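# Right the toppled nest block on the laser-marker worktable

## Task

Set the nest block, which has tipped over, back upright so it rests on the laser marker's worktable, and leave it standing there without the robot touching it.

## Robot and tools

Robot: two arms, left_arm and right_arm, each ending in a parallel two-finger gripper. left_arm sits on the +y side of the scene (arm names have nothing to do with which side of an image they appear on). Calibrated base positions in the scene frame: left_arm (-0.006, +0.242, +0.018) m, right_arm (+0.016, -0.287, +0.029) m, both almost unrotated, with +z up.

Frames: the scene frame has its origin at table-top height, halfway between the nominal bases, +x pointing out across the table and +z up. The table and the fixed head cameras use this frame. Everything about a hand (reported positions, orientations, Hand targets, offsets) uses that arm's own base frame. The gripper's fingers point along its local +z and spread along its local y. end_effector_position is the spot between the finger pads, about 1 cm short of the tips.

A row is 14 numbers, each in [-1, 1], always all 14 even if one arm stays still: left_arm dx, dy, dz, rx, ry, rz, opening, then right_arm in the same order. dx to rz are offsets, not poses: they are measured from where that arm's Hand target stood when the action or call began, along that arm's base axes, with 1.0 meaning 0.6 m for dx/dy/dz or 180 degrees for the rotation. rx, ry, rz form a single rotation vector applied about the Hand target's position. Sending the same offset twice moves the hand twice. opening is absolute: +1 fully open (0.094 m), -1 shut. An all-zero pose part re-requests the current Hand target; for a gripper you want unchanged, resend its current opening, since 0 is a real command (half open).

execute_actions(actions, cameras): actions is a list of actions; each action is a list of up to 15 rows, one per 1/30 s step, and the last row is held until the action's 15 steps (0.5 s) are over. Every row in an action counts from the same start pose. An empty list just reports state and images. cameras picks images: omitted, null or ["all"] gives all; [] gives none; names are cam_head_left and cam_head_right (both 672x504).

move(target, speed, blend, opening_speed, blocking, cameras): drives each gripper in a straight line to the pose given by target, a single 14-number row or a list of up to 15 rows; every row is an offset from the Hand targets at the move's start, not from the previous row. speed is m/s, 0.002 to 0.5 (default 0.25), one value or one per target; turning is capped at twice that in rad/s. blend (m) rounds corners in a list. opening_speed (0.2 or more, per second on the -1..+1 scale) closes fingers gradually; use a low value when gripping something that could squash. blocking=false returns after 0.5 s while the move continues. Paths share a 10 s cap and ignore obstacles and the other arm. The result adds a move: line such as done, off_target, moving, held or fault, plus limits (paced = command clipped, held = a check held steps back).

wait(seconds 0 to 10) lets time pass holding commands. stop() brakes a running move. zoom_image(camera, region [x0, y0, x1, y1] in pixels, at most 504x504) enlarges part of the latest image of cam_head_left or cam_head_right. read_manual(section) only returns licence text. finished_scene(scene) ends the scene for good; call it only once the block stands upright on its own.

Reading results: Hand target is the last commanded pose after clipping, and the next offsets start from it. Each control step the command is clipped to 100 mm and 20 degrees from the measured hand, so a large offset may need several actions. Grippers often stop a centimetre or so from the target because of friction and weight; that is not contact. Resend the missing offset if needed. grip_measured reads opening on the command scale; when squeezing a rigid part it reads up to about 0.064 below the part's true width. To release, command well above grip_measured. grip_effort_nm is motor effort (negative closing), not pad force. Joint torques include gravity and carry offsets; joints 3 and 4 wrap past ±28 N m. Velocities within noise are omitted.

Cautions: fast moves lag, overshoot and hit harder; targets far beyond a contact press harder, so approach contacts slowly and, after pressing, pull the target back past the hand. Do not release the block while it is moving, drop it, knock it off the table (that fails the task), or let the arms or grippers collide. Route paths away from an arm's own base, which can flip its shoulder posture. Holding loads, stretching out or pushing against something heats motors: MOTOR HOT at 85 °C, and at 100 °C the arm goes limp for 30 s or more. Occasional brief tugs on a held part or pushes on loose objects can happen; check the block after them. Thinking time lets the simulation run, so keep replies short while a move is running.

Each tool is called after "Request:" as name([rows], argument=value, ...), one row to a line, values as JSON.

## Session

Confirmed. Scene 3.

Request:
execute_actions(actions=[])

Request:
zoom_image(camera="cam_head_left", region=[200, 120, 500, 360])

Scene clock: 0.00 s.
left_arm: end_effector_position=(+0.8007, -0.0754, +0.1250) grip_measured=+1.000 grip_effort_nm=n/a end_effector_quat_wxyz=(+0.472, -0.071, +0.837, -0.269) | right_arm: end_effector_position=(+0.8759, +0.1960, +0.2860) grip_measured=+1.000 grip_effort_nm=n/a end_effector_quat_wxyz=(+0.483, -0.046, +0.762, +0.429)
Joint positions: left_arm=[-0.014 2.082 1.533 0.09 0.381 -0.422 0.094] | right_arm=[0.101 2.239 2.094 -0.07 -0.675 0.53 0.094]
Joint velocities: within noise
Joint torques (N m): no reading
Heat: left arm: hottest waist 23 °C; right arm: hottest shoulder 25 °C.
Hand target: left_arm +0.8095, -0.0756, +0.1456; +0.488, -0.066, +0.827, -0.270 | right_arm +0.8804, +0.1964, +0.2898; +0.488, -0.049, +0.758, +0.429
Tool commands: left_gripper/opening=+1.0 right_gripper/opening=+1.0

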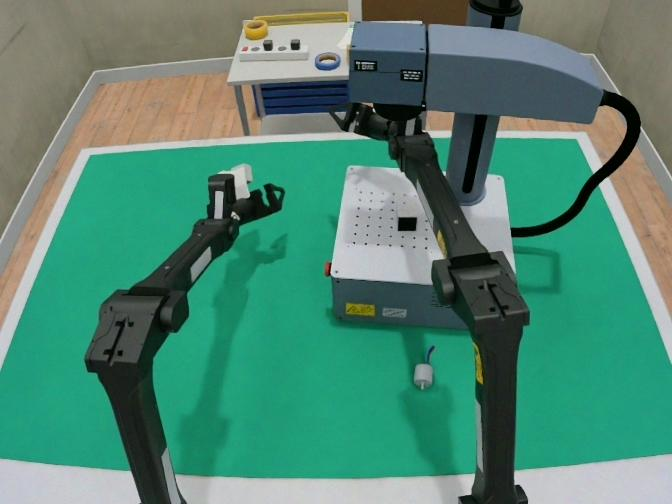

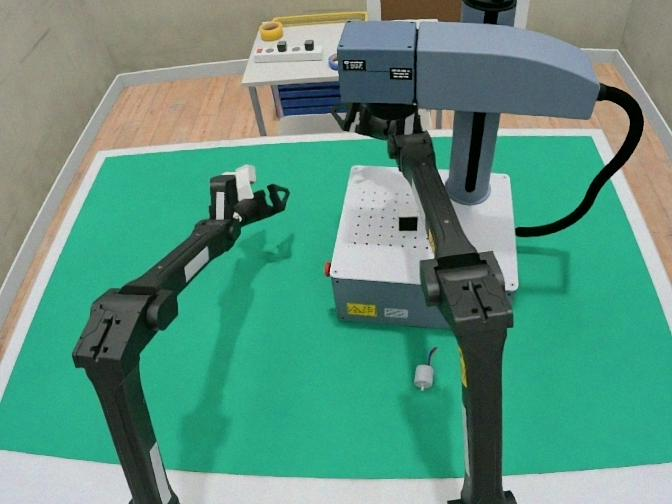

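Scaled by 1.680 from the camera's 672x504 image, which has a finer 960x720 frame.

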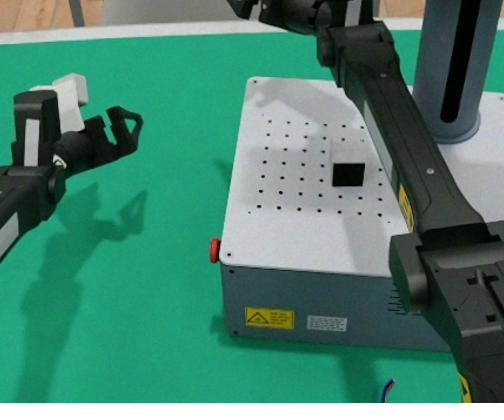

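Request:
zoom_image(camera="cam_head_left", region=[380, 190, 440, 250])

Request:
zoom_image(camera="cam_head_right", region=[380, 190, 440, 250])

Request:
zoom_image(camera="cam_head_right", region=[320, 160, 530, 330])

Scaled by 8.400 from the camera's 672x504 image, which has a finer 960x720 frame.

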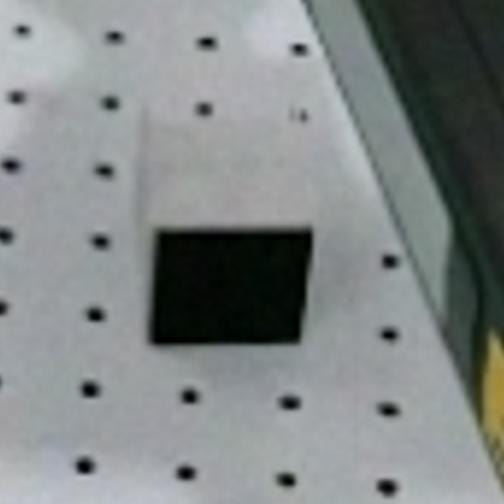

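Scaled by 8.400 from the camera's 672x504 image, which has a finer 960x720 frame.

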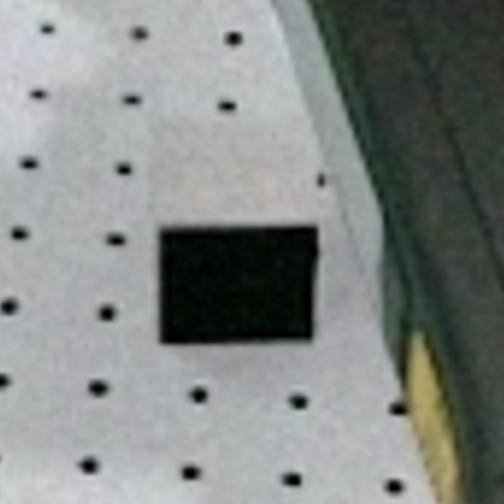

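Scaled by 2.400 from the camera's 672x504 image, which has a finer 960x720 frame.

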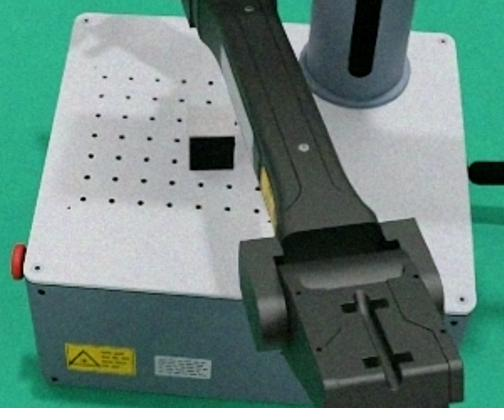

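Request:
move([
  [0,0,0,0,0,0,1,-0.4,-0.06,0,0,0,0,1],
  [0,0,0,0,0,0,1,-0.567,-0.198,0.02,-0.236,0.055,-0.159,0.3],
], speed=0.25, blend=0.03)

Request:
zoom_image(camera="cam_head_left", region=[350, 170, 490, 310])

Request:
zoom_image(camera="cam_head_right", region=[350, 170, 490, 310])

Scene clock: 10.10 s.
left_arm: end_effector_position=(+0.8007, -0.0754, +0.1250) grip_measured=+1.000 grip_effort_nm=0.056 end_effector_quat_wxyz=(+0.472, -0.071, +0.837, -0.269) | right_arm: end_effector_position=(+0.5454, +0.0710, +0.3081) grip_measured=+0.303 grip_effort_nm=-0.120 end_effector_quat_wxyz=(+0.468, +0.012, +0.884, +0.003)
Joint positions: left_arm=[-0.014 2.082 1.533 0.09 0.381 -0.422 0.094] | right_arm=[0.178 1.264 1.092 -0.433 0.154 0.124 0.061]
Joint torques (N m): left_arm=[0.73 -22.12 10.69 2.24 -0.01 0.08] | right_arm=[2.9 -9.99 11.37 1.4 0.08 -0.11]
Hand target: left_arm +0.8095, -0.0756, +0.1456; +0.488, -0.066, +0.827, -0.270 | right_arm +0.5403, +0.0777, +0.3018; +0.461, +0.000, +0.887, +0.000
Off the commanded pose: left_arm 0.022 m, 2 deg | right_arm 0.010 m, 2 deg.
move: off_target (left_arm)

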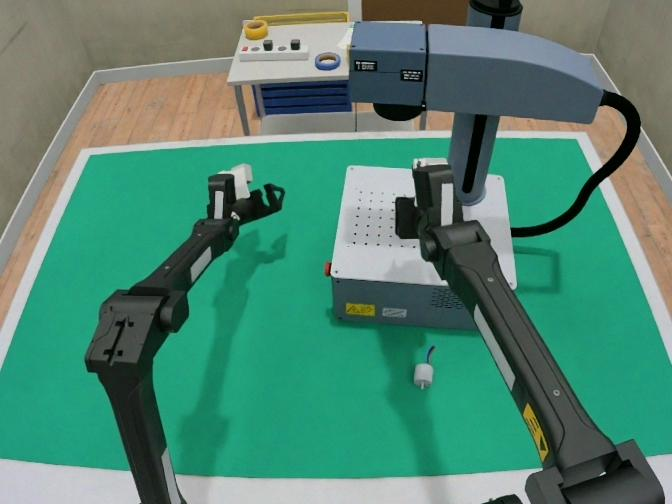

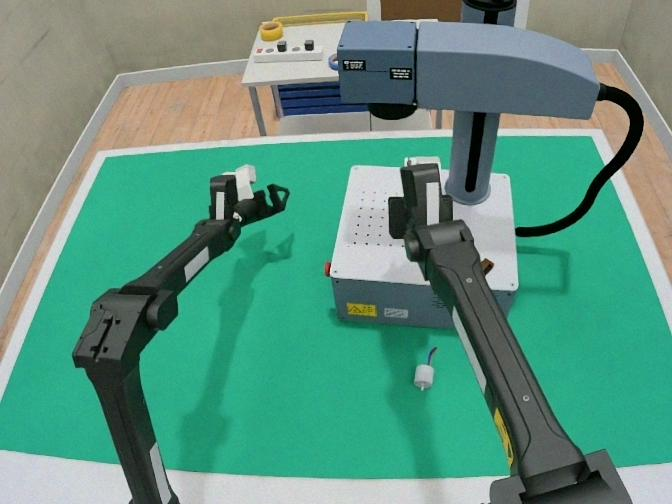

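Scaled by 3.600 from the camera's 672x504 image, which has a finer 960x720 frame.

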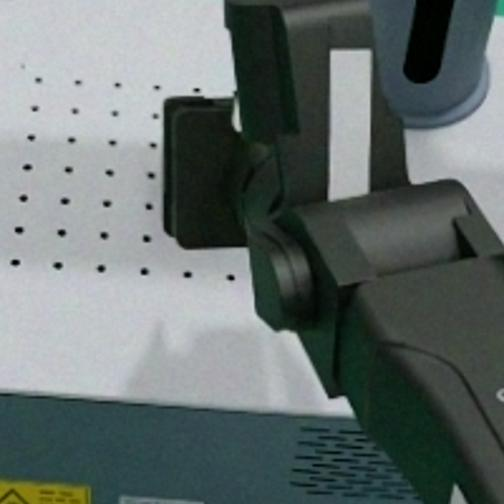

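Scaled by 3.600 from the camera's 672x504 image, which has a finer 960x720 frame.

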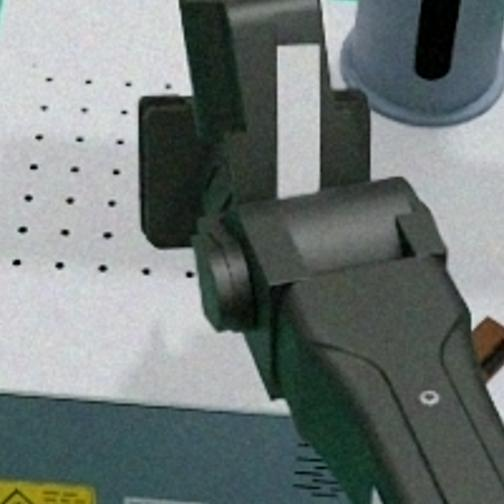

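Request:
move(target=[0,0,0,0,0,0,1,0.055,0.0,-0.075,0,0,0,0.6], speed=0.12)

Request:
zoom_image(camera="cam_head_left", region=[360, 180, 480, 300])

Request:
zoom_image(camera="cam_head_right", region=[360, 180, 480, 300])

Scene clock: 13.10 s.
left_arm: end_effector_position=(+0.8007, -0.0754, +0.1250) grip_measured=+1.000 grip_effort_nm=0.051 end_effector_quat_wxyz=(+0.472, -0.071, +0.837, -0.269) | right_arm: end_effector_position=(+0.5709, +0.0762, +0.2618) grip_measured=+0.598 grip_effort_nm=0.071 end_effector_quat_wxyz=(+0.461, +0.007, +0.887, +0.001)
Joint positions: left_arm=[-0.014 2.082 1.533 0.09 0.381 -0.422 0.094] | right_arm=[0.178 1.366 1.07 -0.324 0.15 0.117 0.075]
Joint torques (N m): left_arm=[0.62 -22.18 10.7 2.25 -0.01 0.08] | right_arm=[0.97 -10.23 11.64 2.89 -0.26 -0.15]
Heat: left arm: hottest elbow 28 °C; right arm: hottest shoulder 26 °C.
Hand target: left_arm +0.8095, -0.0756, +0.1456; +0.488, -0.066, +0.827, -0.270 | right_arm +0.5733, +0.0776, +0.2568; +0.461, +0.000, +0.887, +0.000
Off the commanded pose: left_arm 0.022 m, 2 deg | right_arm 0.006 m, 1 deg.
move: off_target (left_arm)

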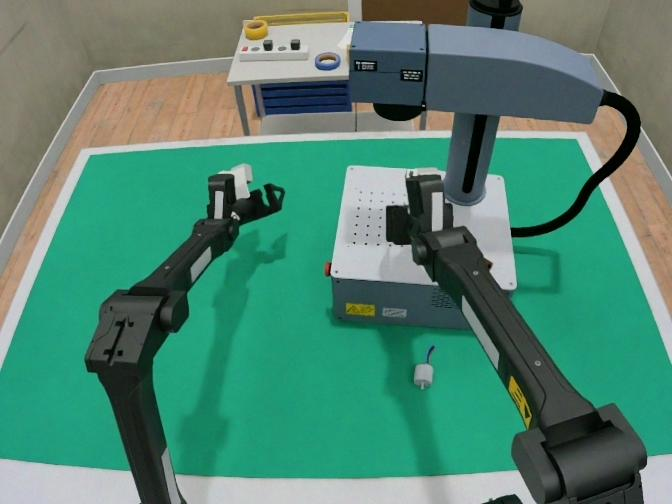

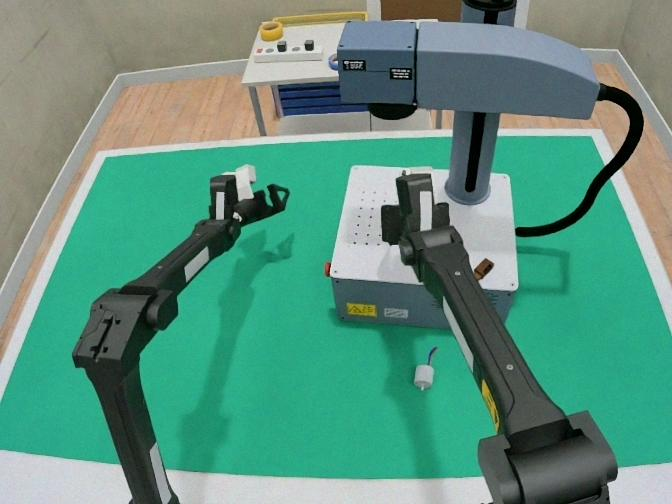

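Scaled by 4.200 from the camera's 672x504 image, which has a finer 960x720 frame.

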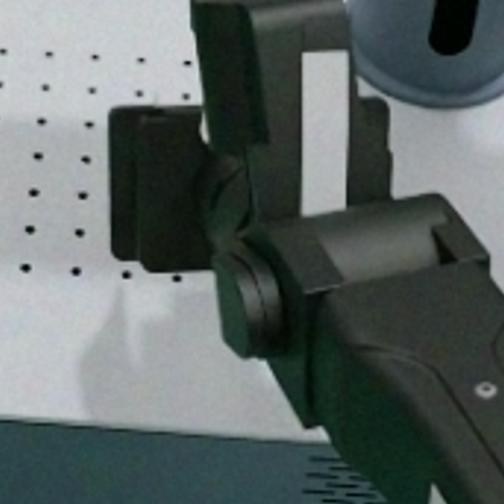

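Scaled by 4.200 from the camera's 672x504 image, which has a finer 960x720 frame.

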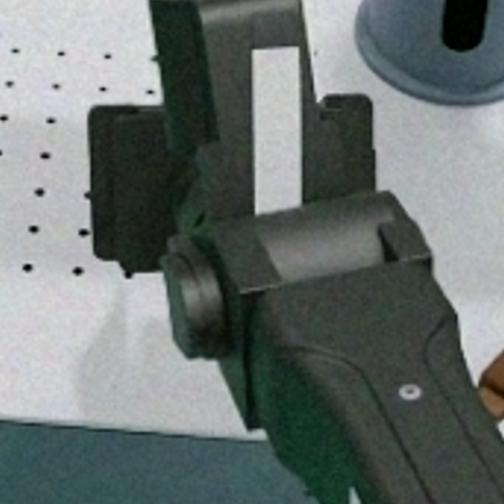

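Request:
move(target=[0,0,0,0,0,0,1,0.065,-0.009,-0.045,0,0,0,0.6], speed=0.1, cameras=[])

Scene clock: 14.80 s.
left_arm: end_effector_position=(+0.8007, -0.0754, +0.1250) grip_measured=+1.000 grip_effort_nm=0.056 end_effector_quat_wxyz=(+0.472, -0.071, +0.837, -0.269) | right_arm: end_effector_position=(+0.5940, +0.0773, +0.2096) grip_measured=+0.598 grip_effort_nm=0.085 end_effector_quat_wxyz=(+0.441, -0.001, +0.898, +0.001)
Joint positions: left_arm=[-0.014 2.082 1.533 0.09 0.381 -0.422 0.094] | right_arm=[0.167 1.483 1.07 -0.252 0.13 0.102 0.075]
Joint torques (N m): left_arm=[0.67 -22.18 10.69 2.24 -0.02 0.08] | right_arm=[0.62 -11.69 15.35 2.43 -0.25 -0.14]
Hand target: left_arm +0.8095, -0.0756, +0.1456; +0.488, -0.066, +0.827, -0.270 | right_arm +0.6122, +0.0724, +0.2297; +0.461, +0.000, +0.887, +0.000
Off the commanded pose: left_arm 0.022 m, 2 deg | right_arm 0.028 m, 3 deg.
move: off_target (left_arm, right_arm)

Request:
move([
  [0,0,0,0,0,0,1,0.008,-0.012,-0.012,0,0,0,0.6],
  [0,0,0,0,0,0,1,0.085,-0.012,-0.038,0,0,0,0.6],
], speed=0.06)

Request:
zoom_image(camera="cam_head_left", region=[360, 180, 480, 300])

Request:
zoom_image(camera="cam_head_right", region=[360, 180, 480, 300])

Scene clock: 17.07 s.
left_arm: end_effector_position=(+0.8007, -0.0754, +0.1250) grip_measured=+1.000 grip_effort_nm=0.056 end_effector_quat_wxyz=(+0.472, -0.071, +0.837, -0.269) | right_arm: end_effector_position=(+0.6401, +0.0712, +0.1867) grip_measured=+0.598 grip_effort_nm=0.085 end_effector_quat_wxyz=(+0.440, -0.002, +0.898, +0.001)
Joint positions: left_arm=[-0.014 2.082 1.533 0.09 0.381 -0.422 0.094] | right_arm=[0.14 1.618 1.164 -0.21 0.107 0.084 0.075]
Joint torques (N m): left_arm=[0.5 -22.18 10.71 2.22 -0.01 0.08] | right_arm=[-0.5 -12.34 16.32 2.44 -0.26 -0.16]
Hand target: left_arm +0.8095, -0.0756, +0.1456; +0.488, -0.066, +0.827, -0.270 | right_arm +0.6633, +0.0652, +0.2070; +0.461, +0.000, +0.887, +0.000
Off the commanded pose: left_arm 0.022 m, 2 deg | right_arm 0.031 m, 3 deg.
move: off_target (left_arm, right_arm)

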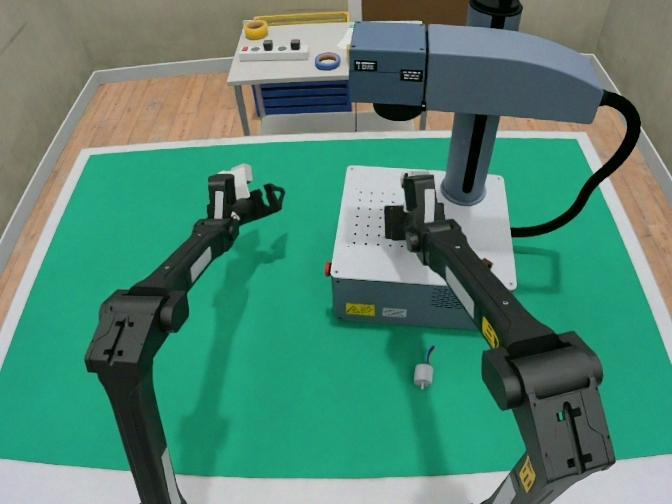

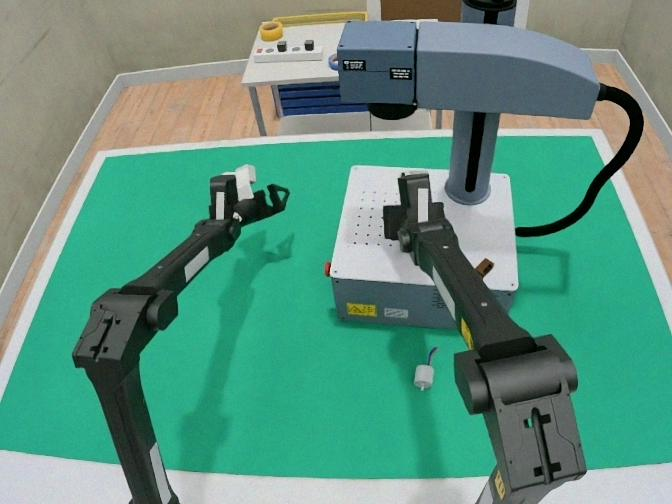

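Scaled by 4.200 from the camera's 672x504 image, which has a finer 960x720 frame.

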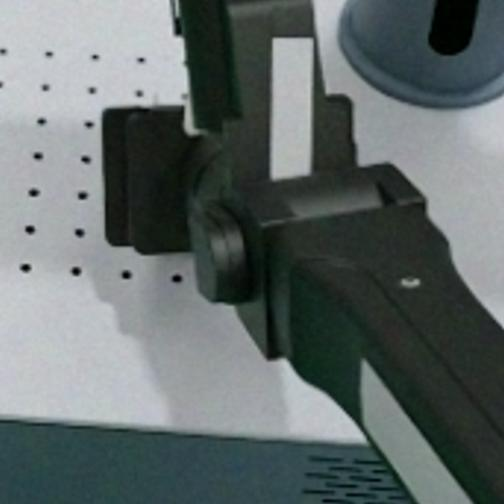

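Scaled by 4.200 from the camera's 672x504 image, which has a finer 960x720 frame.

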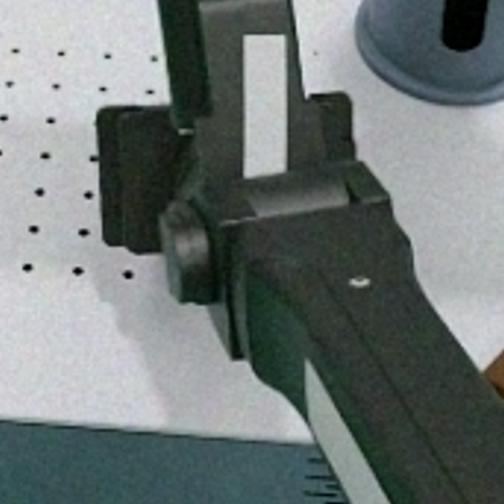

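Request:
move(target=[0,0,0,0,0,0,1,0,0,0,0,0,0,-0.6], opening_speed=0.4, cameras=[])

Scene clock: 20.73 s.
left_arm: end_effector_position=(+0.8007, -0.0754, +0.1250) grip_measured=+1.000 grip_effort_nm=0.056 end_effector_quat_wxyz=(+0.472, -0.071, +0.837, -0.269) | right_arm: end_effector_position=(+0.6401, +0.0714, +0.1867) grip_measured=-0.159 grip_effort_nm=-1.053 end_effector_quat_wxyz=(+0.440, -0.003, +0.898, +0.002)
Joint positions: left_arm=[-0.014 2.082 1.533 0.09 0.381 -0.422 0.094] | right_arm=[0.14 1.618 1.164 -0.21 0.104 0.083 0.04]
Joint torques (N m): left_arm=[0.73 -22.07 10.7 2.25 -0.01 0.09] | right_arm=[0.5 -12.98 16.13 2.41 -0.13 -0.13]
Heat: left arm: hottest elbow 30 °C; right arm: hottest elbow 31 °C.
Hand target: left_arm +0.8095, -0.0756, +0.1456; +0.488, -0.066, +0.827, -0.270 | right_arm +0.6633, +0.0650, +0.2070; +0.461, +0.000, +0.887, +0.000
Off the commanded pose: left_arm 0.022 m, 2 deg | right_arm 0.032 m, 3 deg.
move: off_target (left_arm, right_arm)

Request:
move([
  [0,0,0,0,0,0,1,0,0,0.08,0,0,0,-0.6],
  [0,0,0,0,0,0,1,-0.2,0.01,0.05,0,0,0,-0.6],
], speed=[0.07,0.12])

Request:
zoom_image(camera="cam_head_left", region=[350, 190, 470, 310])

Request:
zoom_image(camera="cam_head_right", region=[350, 190, 470, 310])

Scene clock: 24.37 s.
left_arm: end_effector_position=(+0.8007, -0.0754, +0.1250) grip_measured=+1.000 grip_effort_nm=0.046 end_effector_quat_wxyz=(+0.472, -0.071, +0.837, -0.269) | right_arm: end_effector_position=(+0.5429, +0.0639, +0.2271) grip_measured=-0.159 grip_effort_nm=-1.053 end_effector_quat_wxyz=(+0.446, -0.002, +0.895, -0.006)
Joint positions: left_arm=[-0.014 2.082 1.533 0.09 0.381 -0.422 0.094] | right_arm=[0.161 1.327 0.955 -0.281 0.138 0.088 0.04]
Joint torques (N m): left_arm=[0.56 -22.07 10.67 2.25 -0.01 0.09] | right_arm=[3.43 -10.93 11.47 3.11 0.13 0.11]
Hand target: left_arm +0.8095, -0.0756, +0.1456; +0.488, -0.066, +0.827, -0.270 | right_arm +0.5432, +0.0710, +0.2369; +0.461, +0.000, +0.887, +0.000
Off the commanded pose: left_arm 0.022 m, 2 deg | right_arm 0.012 m, 2 deg.
move: off_target (left_arm, right_arm)

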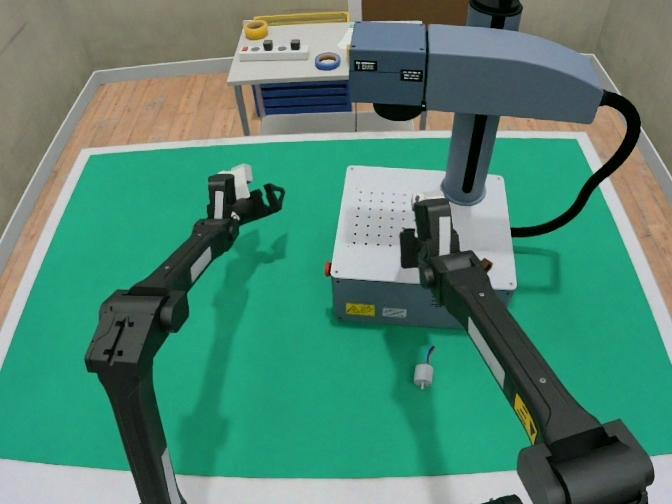

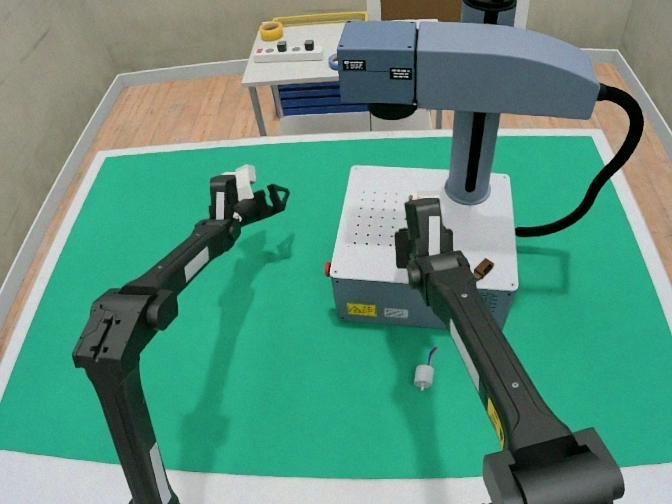

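Scaled by 4.200 from the camera's 672x504 image, which has a finer 960x720 frame.

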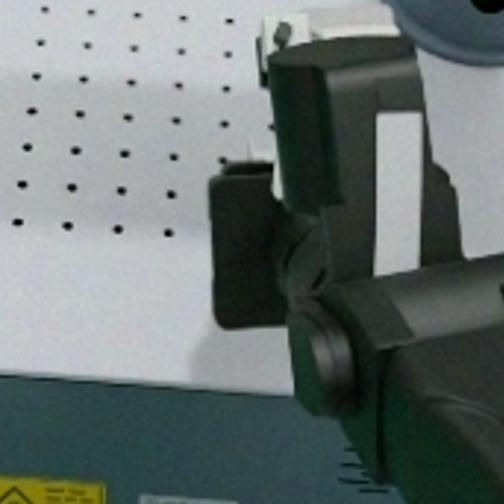

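Scaled by 4.200 from the camera's 672x504 image, which has a finer 960x720 frame.

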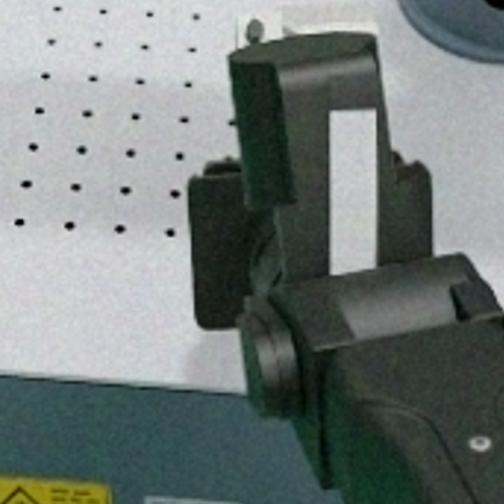

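Request:
move([
  [0,0,0,0,0,0,1,-0.005,0,-0.04,0,0,0,-0.6],
  [0,0,0,0,0,0,1,-0.005,0,-0.06,0,0,0,-0.6],
], speed=[0.08,0.04], cameras=[])

Scene clock: 26.63 s.
left_arm: end_effector_position=(+0.8007, -0.0754, +0.1250) grip_measured=+1.000 grip_effort_nm=0.051 end_effector_quat_wxyz=(+0.472, -0.071, +0.837, -0.269) | right_arm: end_effector_position=(+0.5374, +0.0631, +0.1993) grip_measured=-0.159 grip_effort_nm=-1.053 end_effector_quat_wxyz=(+0.453, -0.001, +0.891, -0.006)
Joint positions: left_arm=[-0.014 2.082 1.533 0.09 0.381 -0.422 0.094] | right_arm=[0.162 1.342 0.881 -0.177 0.14 0.09 0.04]
Joint torques (N m): left_arm=[0.62 -22.24 10.67 2.28 -0.01 0.08] | right_arm=[2.37 -9.35 11.37 2.93 0.11 0.07]
Hand target: left_arm +0.8095, -0.0756, +0.1456; +0.488, -0.066, +0.827, -0.270 | right_arm +0.5403, +0.0710, +0.2011; +0.461, +0.000, +0.887, +0.000
Off the commanded pose: left_arm 0.022 m, 2 deg | right_arm 0.009 m, 1 deg.
move: off_target (left_arm)

Request:
move(target=[0,0,0,0,0,0,1,0,0,-0.02,0,0,0,-0.6], speed=0.04, cameras=[])

Request:
move(target=[0,0,0,0,0,0,1,0,0,-0.008,0,0,0,-0.6], speed=0.03)

Scene clock: 28.00 s.
Off the commanded pose: left_arm 0.022 m, 2 deg | right_arm 0.009 m, 1 deg.
move: off_target (left_arm)

Scene clock: 28.83 s.
left_arm: end_effector_position=(+0.8007, -0.0754, +0.1250) grip_measured=+1.000 grip_effort_nm=0.051 end_effector_quat_wxyz=(+0.472, -0.071, +0.837, -0.269) | right_arm: end_effector_position=(+0.5384, +0.0632, +0.1864) grip_measured=-0.159 grip_effort_nm=-1.053 end_effector_quat_wxyz=(+0.457, +0.000, +0.890, -0.005)
Joint positions: left_arm=[-0.014 2.082 1.533 0.09 0.381 -0.422 0.094] | right_arm=[0.162 1.362 0.857 -0.124 0.14 0.09 0.04]
Joint torques (N m): left_arm=[0.67 -22.07 10.67 2.25 -0.01 0.08] | right_arm=[2.78 -9.52 10.95 3.14 0.13 0.1]
Hand target: left_arm +0.8095, -0.0756, +0.1456; +0.488, -0.066, +0.827, -0.270 | right_arm +0.5403, +0.0710, +0.1842; +0.461, +0.000, +0.887, +0.000
Off the commanded pose: left_arm 0.022 m, 2 deg | right_arm 0.008 m, 1 deg.
move: off_target (left_arm)

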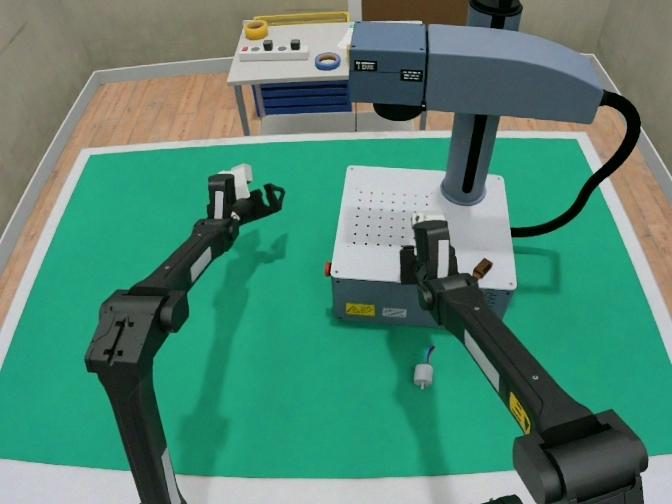

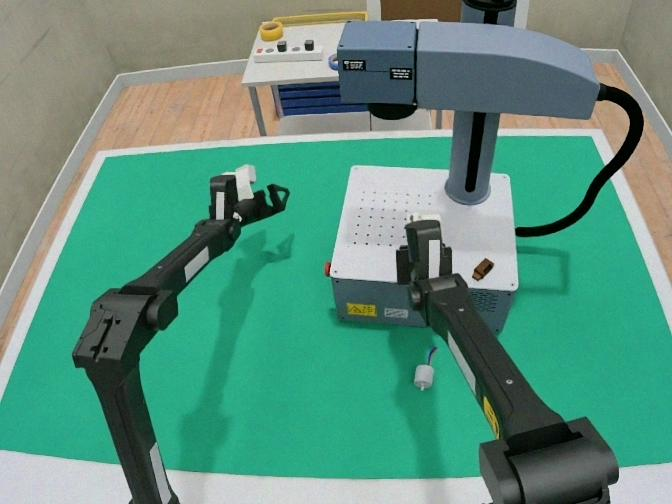

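Request:
move(target=[0,0,0,0,0,0,1,0,0,-0.012,0,0,0,-0.6], speed=0.03, cameras=[])

Scene clock: 30.20 s.
left_arm: end_effector_position=(+0.8007, -0.0754, +0.1250) grip_measured=+1.000 grip_effort_nm=0.061 end_effector_quat_wxyz=(+0.472, -0.071, +0.837, -0.269) | right_arm: end_effector_position=(+0.5403, +0.0635, +0.1863) grip_measured=-0.159 grip_effort_nm=-1.057 end_effector_quat_wxyz=(+0.464, +0.001, +0.886, -0.004)
Joint positions: left_arm=[-0.014 2.082 1.533 0.09 0.381 -0.422 0.094] | right_arm=[0.162 1.366 0.851 -0.098 0.14 0.091 0.04]
Joint torques (N m): left_arm=[0.62 -22.12 10.7 2.28 0 0.07] | right_arm=[2.96 -9 10.17 2.86 0.1 0]
Hand target: left_arm +0.8095, -0.0756, +0.1456; +0.488, -0.066, +0.827, -0.270 | right_arm +0.5403, +0.0710, +0.1770; +0.461, +0.000, +0.887, +0.000
Off the commanded pose: left_arm 0.022 m, 2 deg | right_arm 0.012 m, 1 deg.
move: off_target (left_arm, right_arm)

Request:
move(target=[0,0,0,0,0,0,1,0,0,0.015,0,0,0,0.5], speed=0.03, opening_speed=0.3, cameras=[])

Request:
move([
  [0,0,0,0,0,0,1,-0.12,0,0.1,0,0,0,0.5],
  [0,0,0,0,0,0,1,-0.15,-0.17,0.23,0,0,0,0.5],
], speed=[0.08,0.2])

Request:
zoom_image(camera="cam_head_left", region=[370, 220, 450, 300])

Request:
zoom_image(camera="cam_head_right", region=[370, 220, 450, 300])

Scene clock: 34.73 s.
Off the commanded pose: left_arm 0.022 m, 2 deg | right_arm 0.008 m, 1 deg.
move: off_target (left_arm)

Scene clock: 37.43 s.
left_arm: end_effector_position=(+0.8007, -0.0754, +0.1250) grip_measured=+1.000 grip_effort_nm=0.051 end_effector_quat_wxyz=(+0.472, -0.071, +0.837, -0.269) | right_arm: end_effector_position=(+0.4398, -0.0241, +0.2935) grip_measured=+0.498 grip_effort_nm=0.081 end_effector_quat_wxyz=(+0.441, +0.002, +0.897, +0.006)
Joint positions: left_arm=[-0.014 2.082 1.533 0.09 0.381 -0.422 0.094] | right_arm=[-0.083 0.977 0.876 -0.558 -0.075 -0.043 0.07]
Joint torques (N m): left_arm=[0.67 -22.18 10.7 2.29 -0.01 0.09] | right_arm=[0.44 -5.3 17.29 1.58 -0.35 -0.09]
Hand target: left_arm +0.8095, -0.0756, +0.1456; +0.488, -0.066, +0.827, -0.270 | right_arm +0.4502, -0.0310, +0.3240; +0.461, +0.000, +0.887, +0.000
Off the commanded pose: left_arm 0.022 m, 2 deg | right_arm 0.033 m, 3 deg.
move: off_target (left_arm, right_arm)

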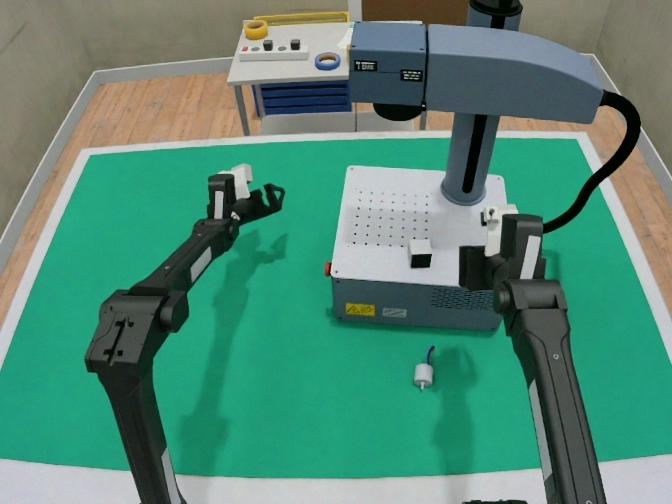

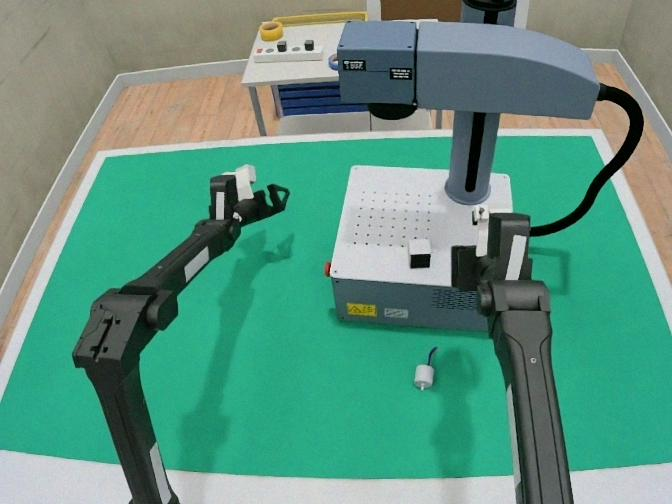

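Scaled by 6.300 from the camera's 672x504 image, which has a finer 960x720 frame.

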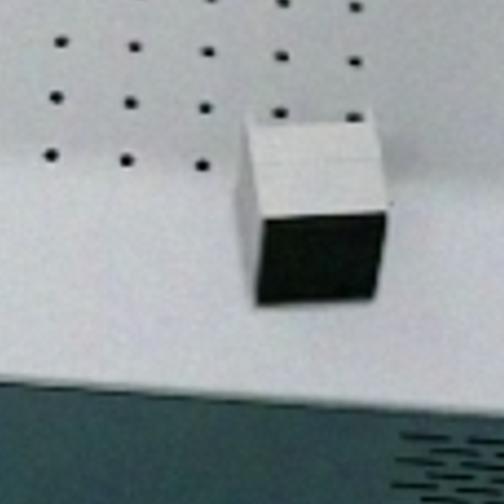

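Scaled by 6.300 from the camera's 672x504 image, which has a finer 960x720 frame.

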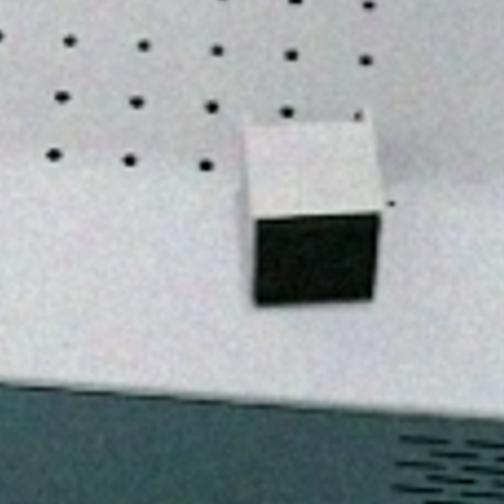

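Request:
move([
  [0,0,0,0,0,0,1,-0.03,0.08,-0.05,0,0.2,0,0.35],
  [0,0,0,0,0,0,1,0.165,0.158,-0.1,0,0.361,0,0.35],
], speed=0.2)

Request:
zoom_image(camera="cam_head_left", region=[360, 200, 470, 310])

Request:
zoom_image(camera="cam_head_right", region=[360, 200, 470, 310])

Scene clock: 42.63 s.
left_arm: end_effector_position=(+0.8007, -0.0754, +0.1250) grip_measured=+1.000 grip_effort_nm=0.051 end_effector_quat_wxyz=(+0.472, -0.071, +0.837, -0.269) | right_arm: end_effector_position=(+0.5303, +0.0433, +0.2571) grip_measured=+0.352 grip_effort_nm=-0.129 end_effector_quat_wxyz=(-0.044, +0.010, +0.999, +0.003)
Joint positions: left_arm=[-0.014 2.082 1.533 0.09 0.381 -0.422 0.094] | right_arm=[0.078 1.794 1.839 -1.702 -0.014 0.097 0.064]
Joint torques (N m): left_arm=[0.67 -22.12 10.67 2.22 -0.01 0.08] | right_arm=[3.96 -14.56 16.68 -0.18 -0.32 0.12]
Heat: left arm: hottest elbow 34 °C; right arm: hottest elbow 36 °C.
Hand target: left_arm +0.8095, -0.0756, +0.1456; +0.488, -0.066, +0.827, -0.270 | right_arm +0.5492, +0.0639, +0.2640; -0.088, +0.000, +0.996, +0.000
Off the commanded pose: left_arm 0.022 m, 2 deg | right_arm 0.029 m, 5 deg.
joint sent to its limit (right arm) — joint 4 (wrist pitch), lower limit. The joint targets are off in orientation, not in position.
move: off_target (left_arm, right_arm)

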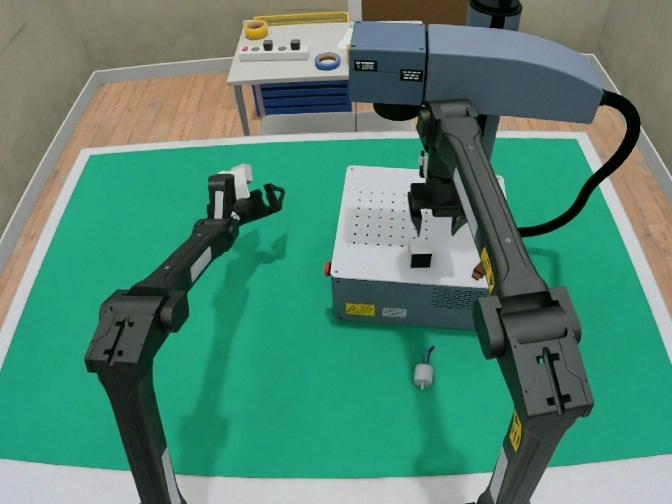

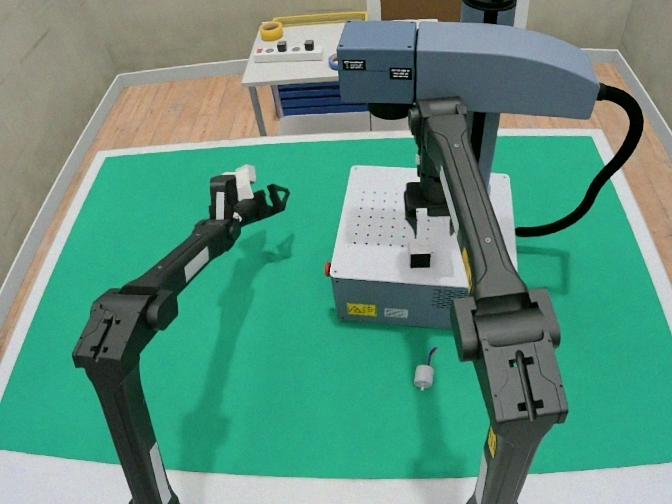

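Scaled by 4.582 from the camera's 672x504 image, which has a finer 960x720 frame.

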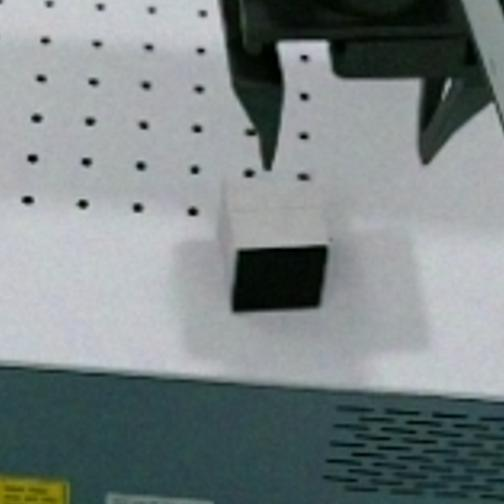

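Scaled by 4.582 from the camera's 672x504 image, which has a finer 960x720 frame.

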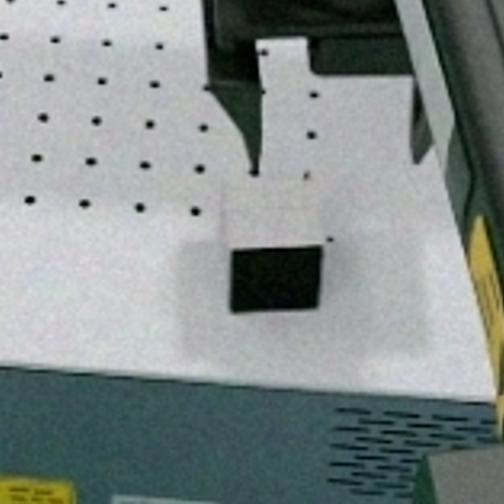

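Request:
move(target=[0,0,0,0,0,0,1,0.022,0.033,-0.06,0,0,0,0.5], speed=0.08)

Request:
zoom_image(camera="cam_head_left", region=[370, 210, 470, 310])

Request:
zoom_image(camera="cam_head_right", region=[370, 210, 470, 310])

Scene clock: 44.40 s.
left_arm: end_effector_position=(+0.8007, -0.0754, +0.1250) grip_measured=+1.000 grip_effort_nm=0.056 end_effector_quat_wxyz=(+0.472, -0.071, +0.837, -0.269) | right_arm: end_effector_position=(+0.5358, +0.0436, +0.2548) grip_measured=+0.498 grip_effort_nm=0.081 end_effector_quat_wxyz=(-0.044, +0.026, +0.999, +0.005)
Joint positions: left_arm=[-0.014 2.082 1.533 0.09 0.381 -0.422 0.094] | right_arm=[0.076 1.809 1.854 -1.702 -0.018 0.127 0.07]
Joint torques (N m): left_arm=[0.67 -22.07 10.67 2.22 -0.02 0.08] | right_arm=[6.65 -8.18 16.66 0.1 -0.32 0.05]
Hand target: left_arm +0.8095, -0.0756, +0.1456; +0.488, -0.066, +0.827, -0.270 | right_arm +0.5624, +0.0836, +0.2281; -0.088, +0.000, +0.996, +0.000
Off the commanded pose: left_arm 0.022 m, 2 deg | right_arm 0.055 m, 6 deg.
joint sent to its limit (right arm) — joint 4 (wrist pitch), lower limit. The joint targets are off in position and orientation.
move: off_target (left_arm, right_arm)

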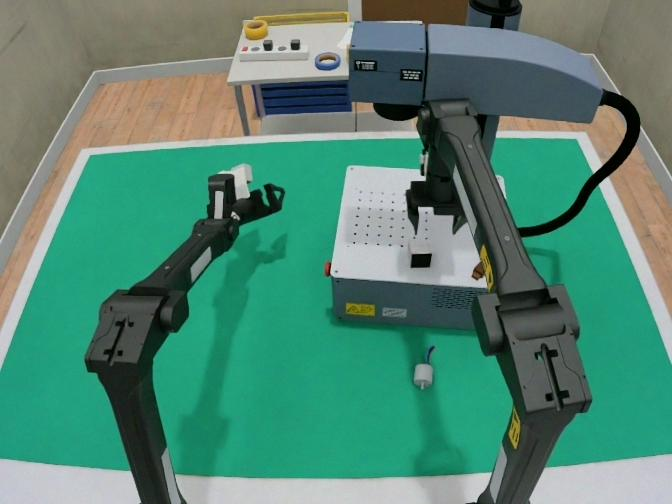

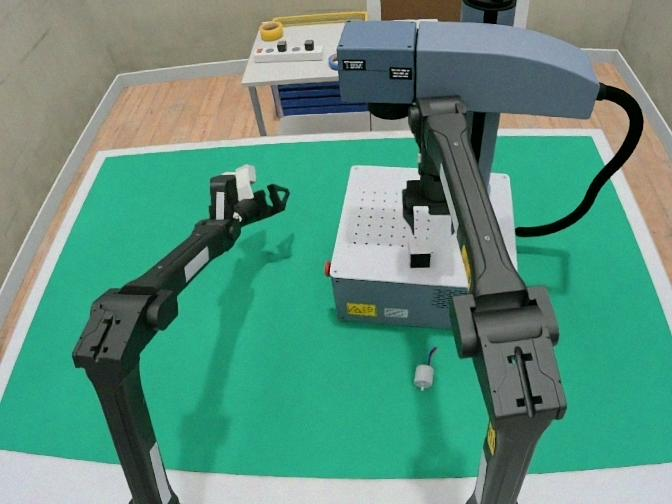

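Scaled by 5.040 from the camera's 672x504 image, which has a finer 960x720 frame.

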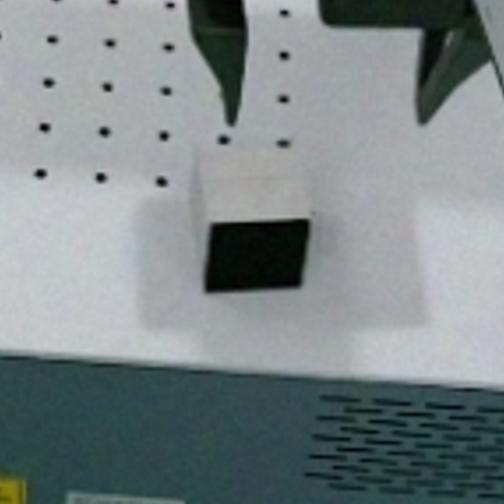

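Scaled by 5.040 from the camera's 672x504 image, which has a finer 960x720 frame.

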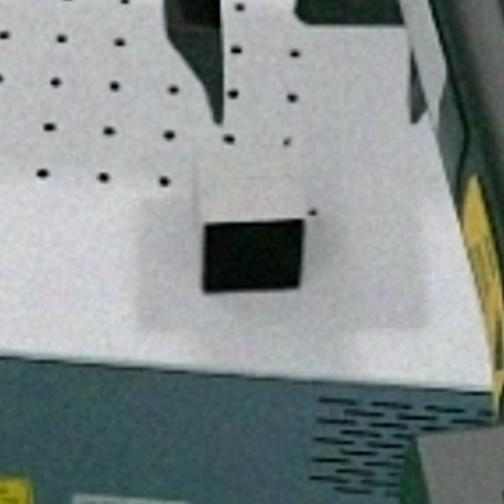

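Request:
move([
  [0,0,0,0,0,0,1,-0.16,-0.03,0.0,0,0,0,0.5],
  [0,0,0,0,0,0,1,-0.25,-0.03,0.06,0,-0.35,0,0.5],
], speed=[0.1,0.2])

Scene clock: 49.97 s.
left_arm: end_effector_position=(+0.8007, -0.0754, +0.1250) grip_measured=+1.000 grip_effort_nm=0.051 end_effector_quat_wxyz=(+0.472, -0.071, +0.837, -0.269) | right_arm: end_effector_position=(+0.4141, +0.0601, +0.2657) grip_measured=+0.498 grip_effort_nm=0.081 end_effector_quat_wxyz=(+0.442, +0.009, +0.897, -0.001)
Joint positions: left_arm=[-0.014 2.082 1.533 0.09 0.381 -0.422 0.094] | right_arm=[0.22 0.927 0.775 -0.516 0.183 0.15 0.07]
Joint torques (N m): left_arm=[0.62 -22.12 10.7 2.25 -0.01 0.08] | right_arm=[2.61 -4.66 11.37 2.65 0.05 -0.06]
Hand target: left_arm +0.8095, -0.0756, +0.1456; +0.488, -0.066, +0.827, -0.270 | right_arm +0.4125, +0.0657, +0.2640; +0.446, +0.000, +0.895, +0.000
Off the commanded pose: left_arm 0.022 m, 2 deg | right_arm 0.006 m, 1 deg.
move: off_target (left_arm)

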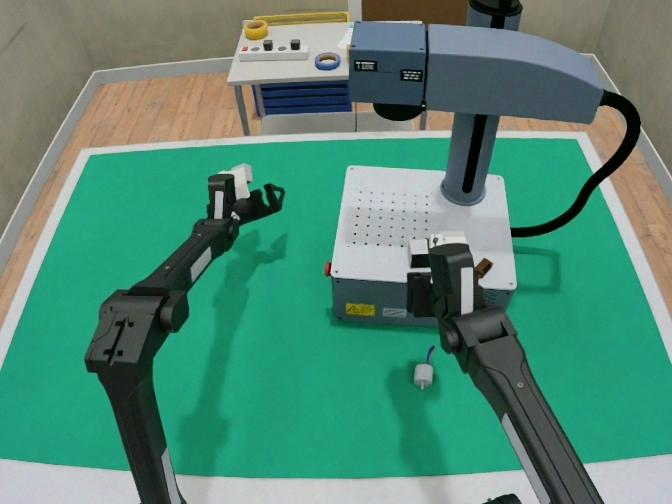

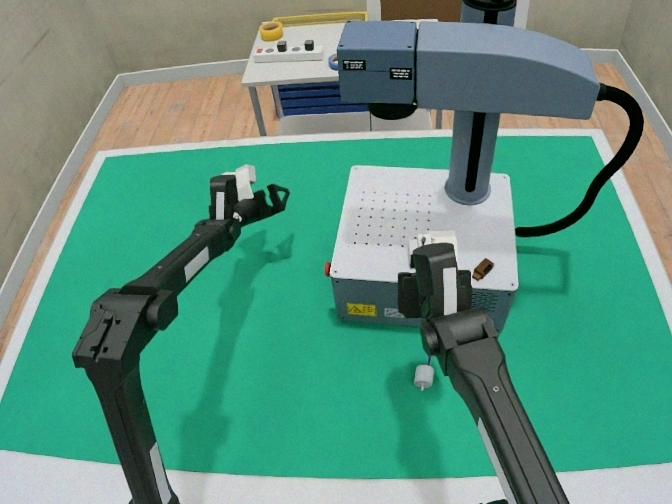

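Request:
move([
  [0,0,0,0,0,0,1,0.1,0.004,0.0,0,0.01,0,0.6],
  [0,0,0,0,0,0,1,0.2,0.004,-0.06,0,0.01,0,0.6],
], speed=[0.12,0.07], cameras=[])

Scene clock: 52.70 s.
left_arm: end_effector_position=(+0.8007, -0.0754, +0.1250) grip_measured=+1.000 grip_effort_nm=0.051 end_effector_quat_wxyz=(+0.472, -0.071, +0.837, -0.269) | right_arm: end_effector_position=(+0.5093, +0.0713, +0.2023) grip_measured=+0.598 grip_effort_nm=0.085 end_effector_quat_wxyz=(+0.407, -0.002, +0.913, -0.001)
Joint positions: left_arm=[-0.014 2.082 1.533 0.09 0.381 -0.422 0.094] | right_arm=[0.186 1.285 0.894 -0.35 0.137 0.12 0.075]
Joint torques (N m): left_arm=[0.73 -22.12 10.69 2.26 -0.01 0.07] | right_arm=[-0.44 -7.41 16.79 2.3 -0.24 -0.11]
Hand target: left_arm +0.8095, -0.0756, +0.1456; +0.488, -0.066, +0.827, -0.270 | right_arm +0.5324, +0.0682, +0.2280; +0.432, +0.000, +0.902, +0.000
Off the commanded pose: left_arm 0.022 m, 2 deg | right_arm 0.035 m, 3 deg.
move: off_target (left_arm, right_arm)

Request:
move(target=[0,0,0,0,0,0,1,0.05,-0.016,-0.022,0,0,0,0.6], speed=0.06)

Request:
zoom_image(camera="cam_head_left", region=[370, 210, 470, 310])

Scene clock: 54.37 s.
left_arm: end_effector_position=(+0.8007, -0.0754, +0.1250) grip_measured=+1.000 grip_effort_nm=0.051 end_effector_quat_wxyz=(+0.472, -0.071, +0.837, -0.269) | right_arm: end_effector_position=(+0.5387, +0.0624, +0.1913) grip_measured=+0.598 grip_effort_nm=0.071 end_effector_quat_wxyz=(+0.408, -0.001, +0.913, +0.000)
Joint positions: left_arm=[-0.014 2.082 1.533 0.09 0.381 -0.422 0.094] | right_arm=[0.151 1.371 0.941 -0.305 0.111 0.099 0.075]
Joint torques (N m): left_arm=[0.67 -22.12 10.66 2.26 0 0.07] | right_arm=[-0.44 -8.76 16.36 2.61 -0.23 -0.12]
Hand target: left_arm +0.8095, -0.0756, +0.1456; +0.488, -0.066, +0.827, -0.270 | right_arm +0.5624, +0.0583, +0.2148; +0.432, +0.000, +0.902, +0.000
Off the commanded pose: left_arm 0.022 m, 2 deg | right_arm 0.034 m, 3 deg.
move: off_target (left_arm, right_arm)

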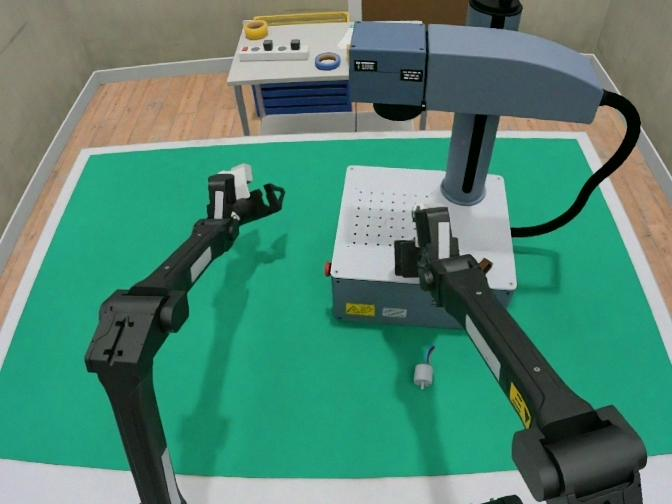

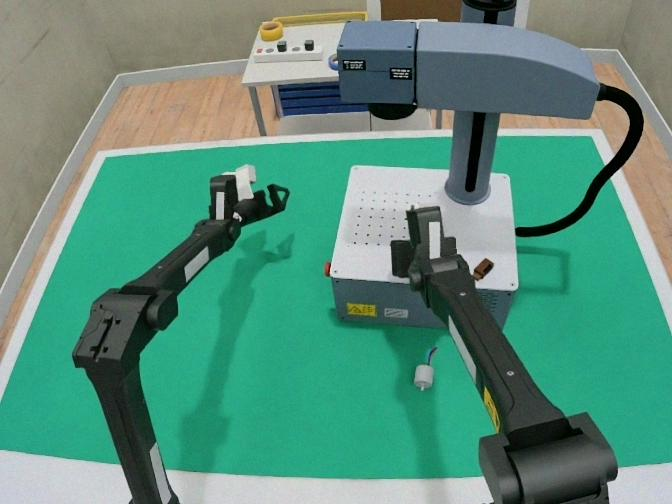

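Scaled by 5.040 from the camera's 672x504 image, which has a finer 960x720 frame.

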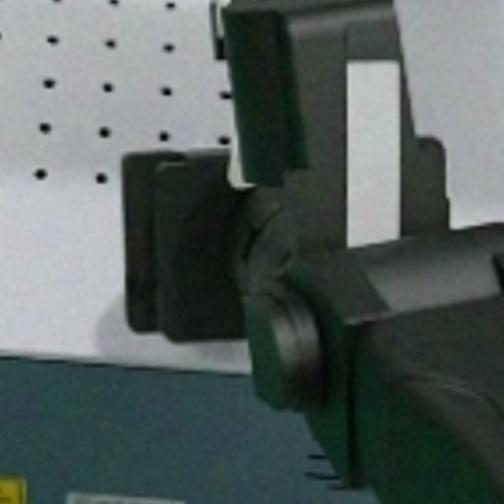

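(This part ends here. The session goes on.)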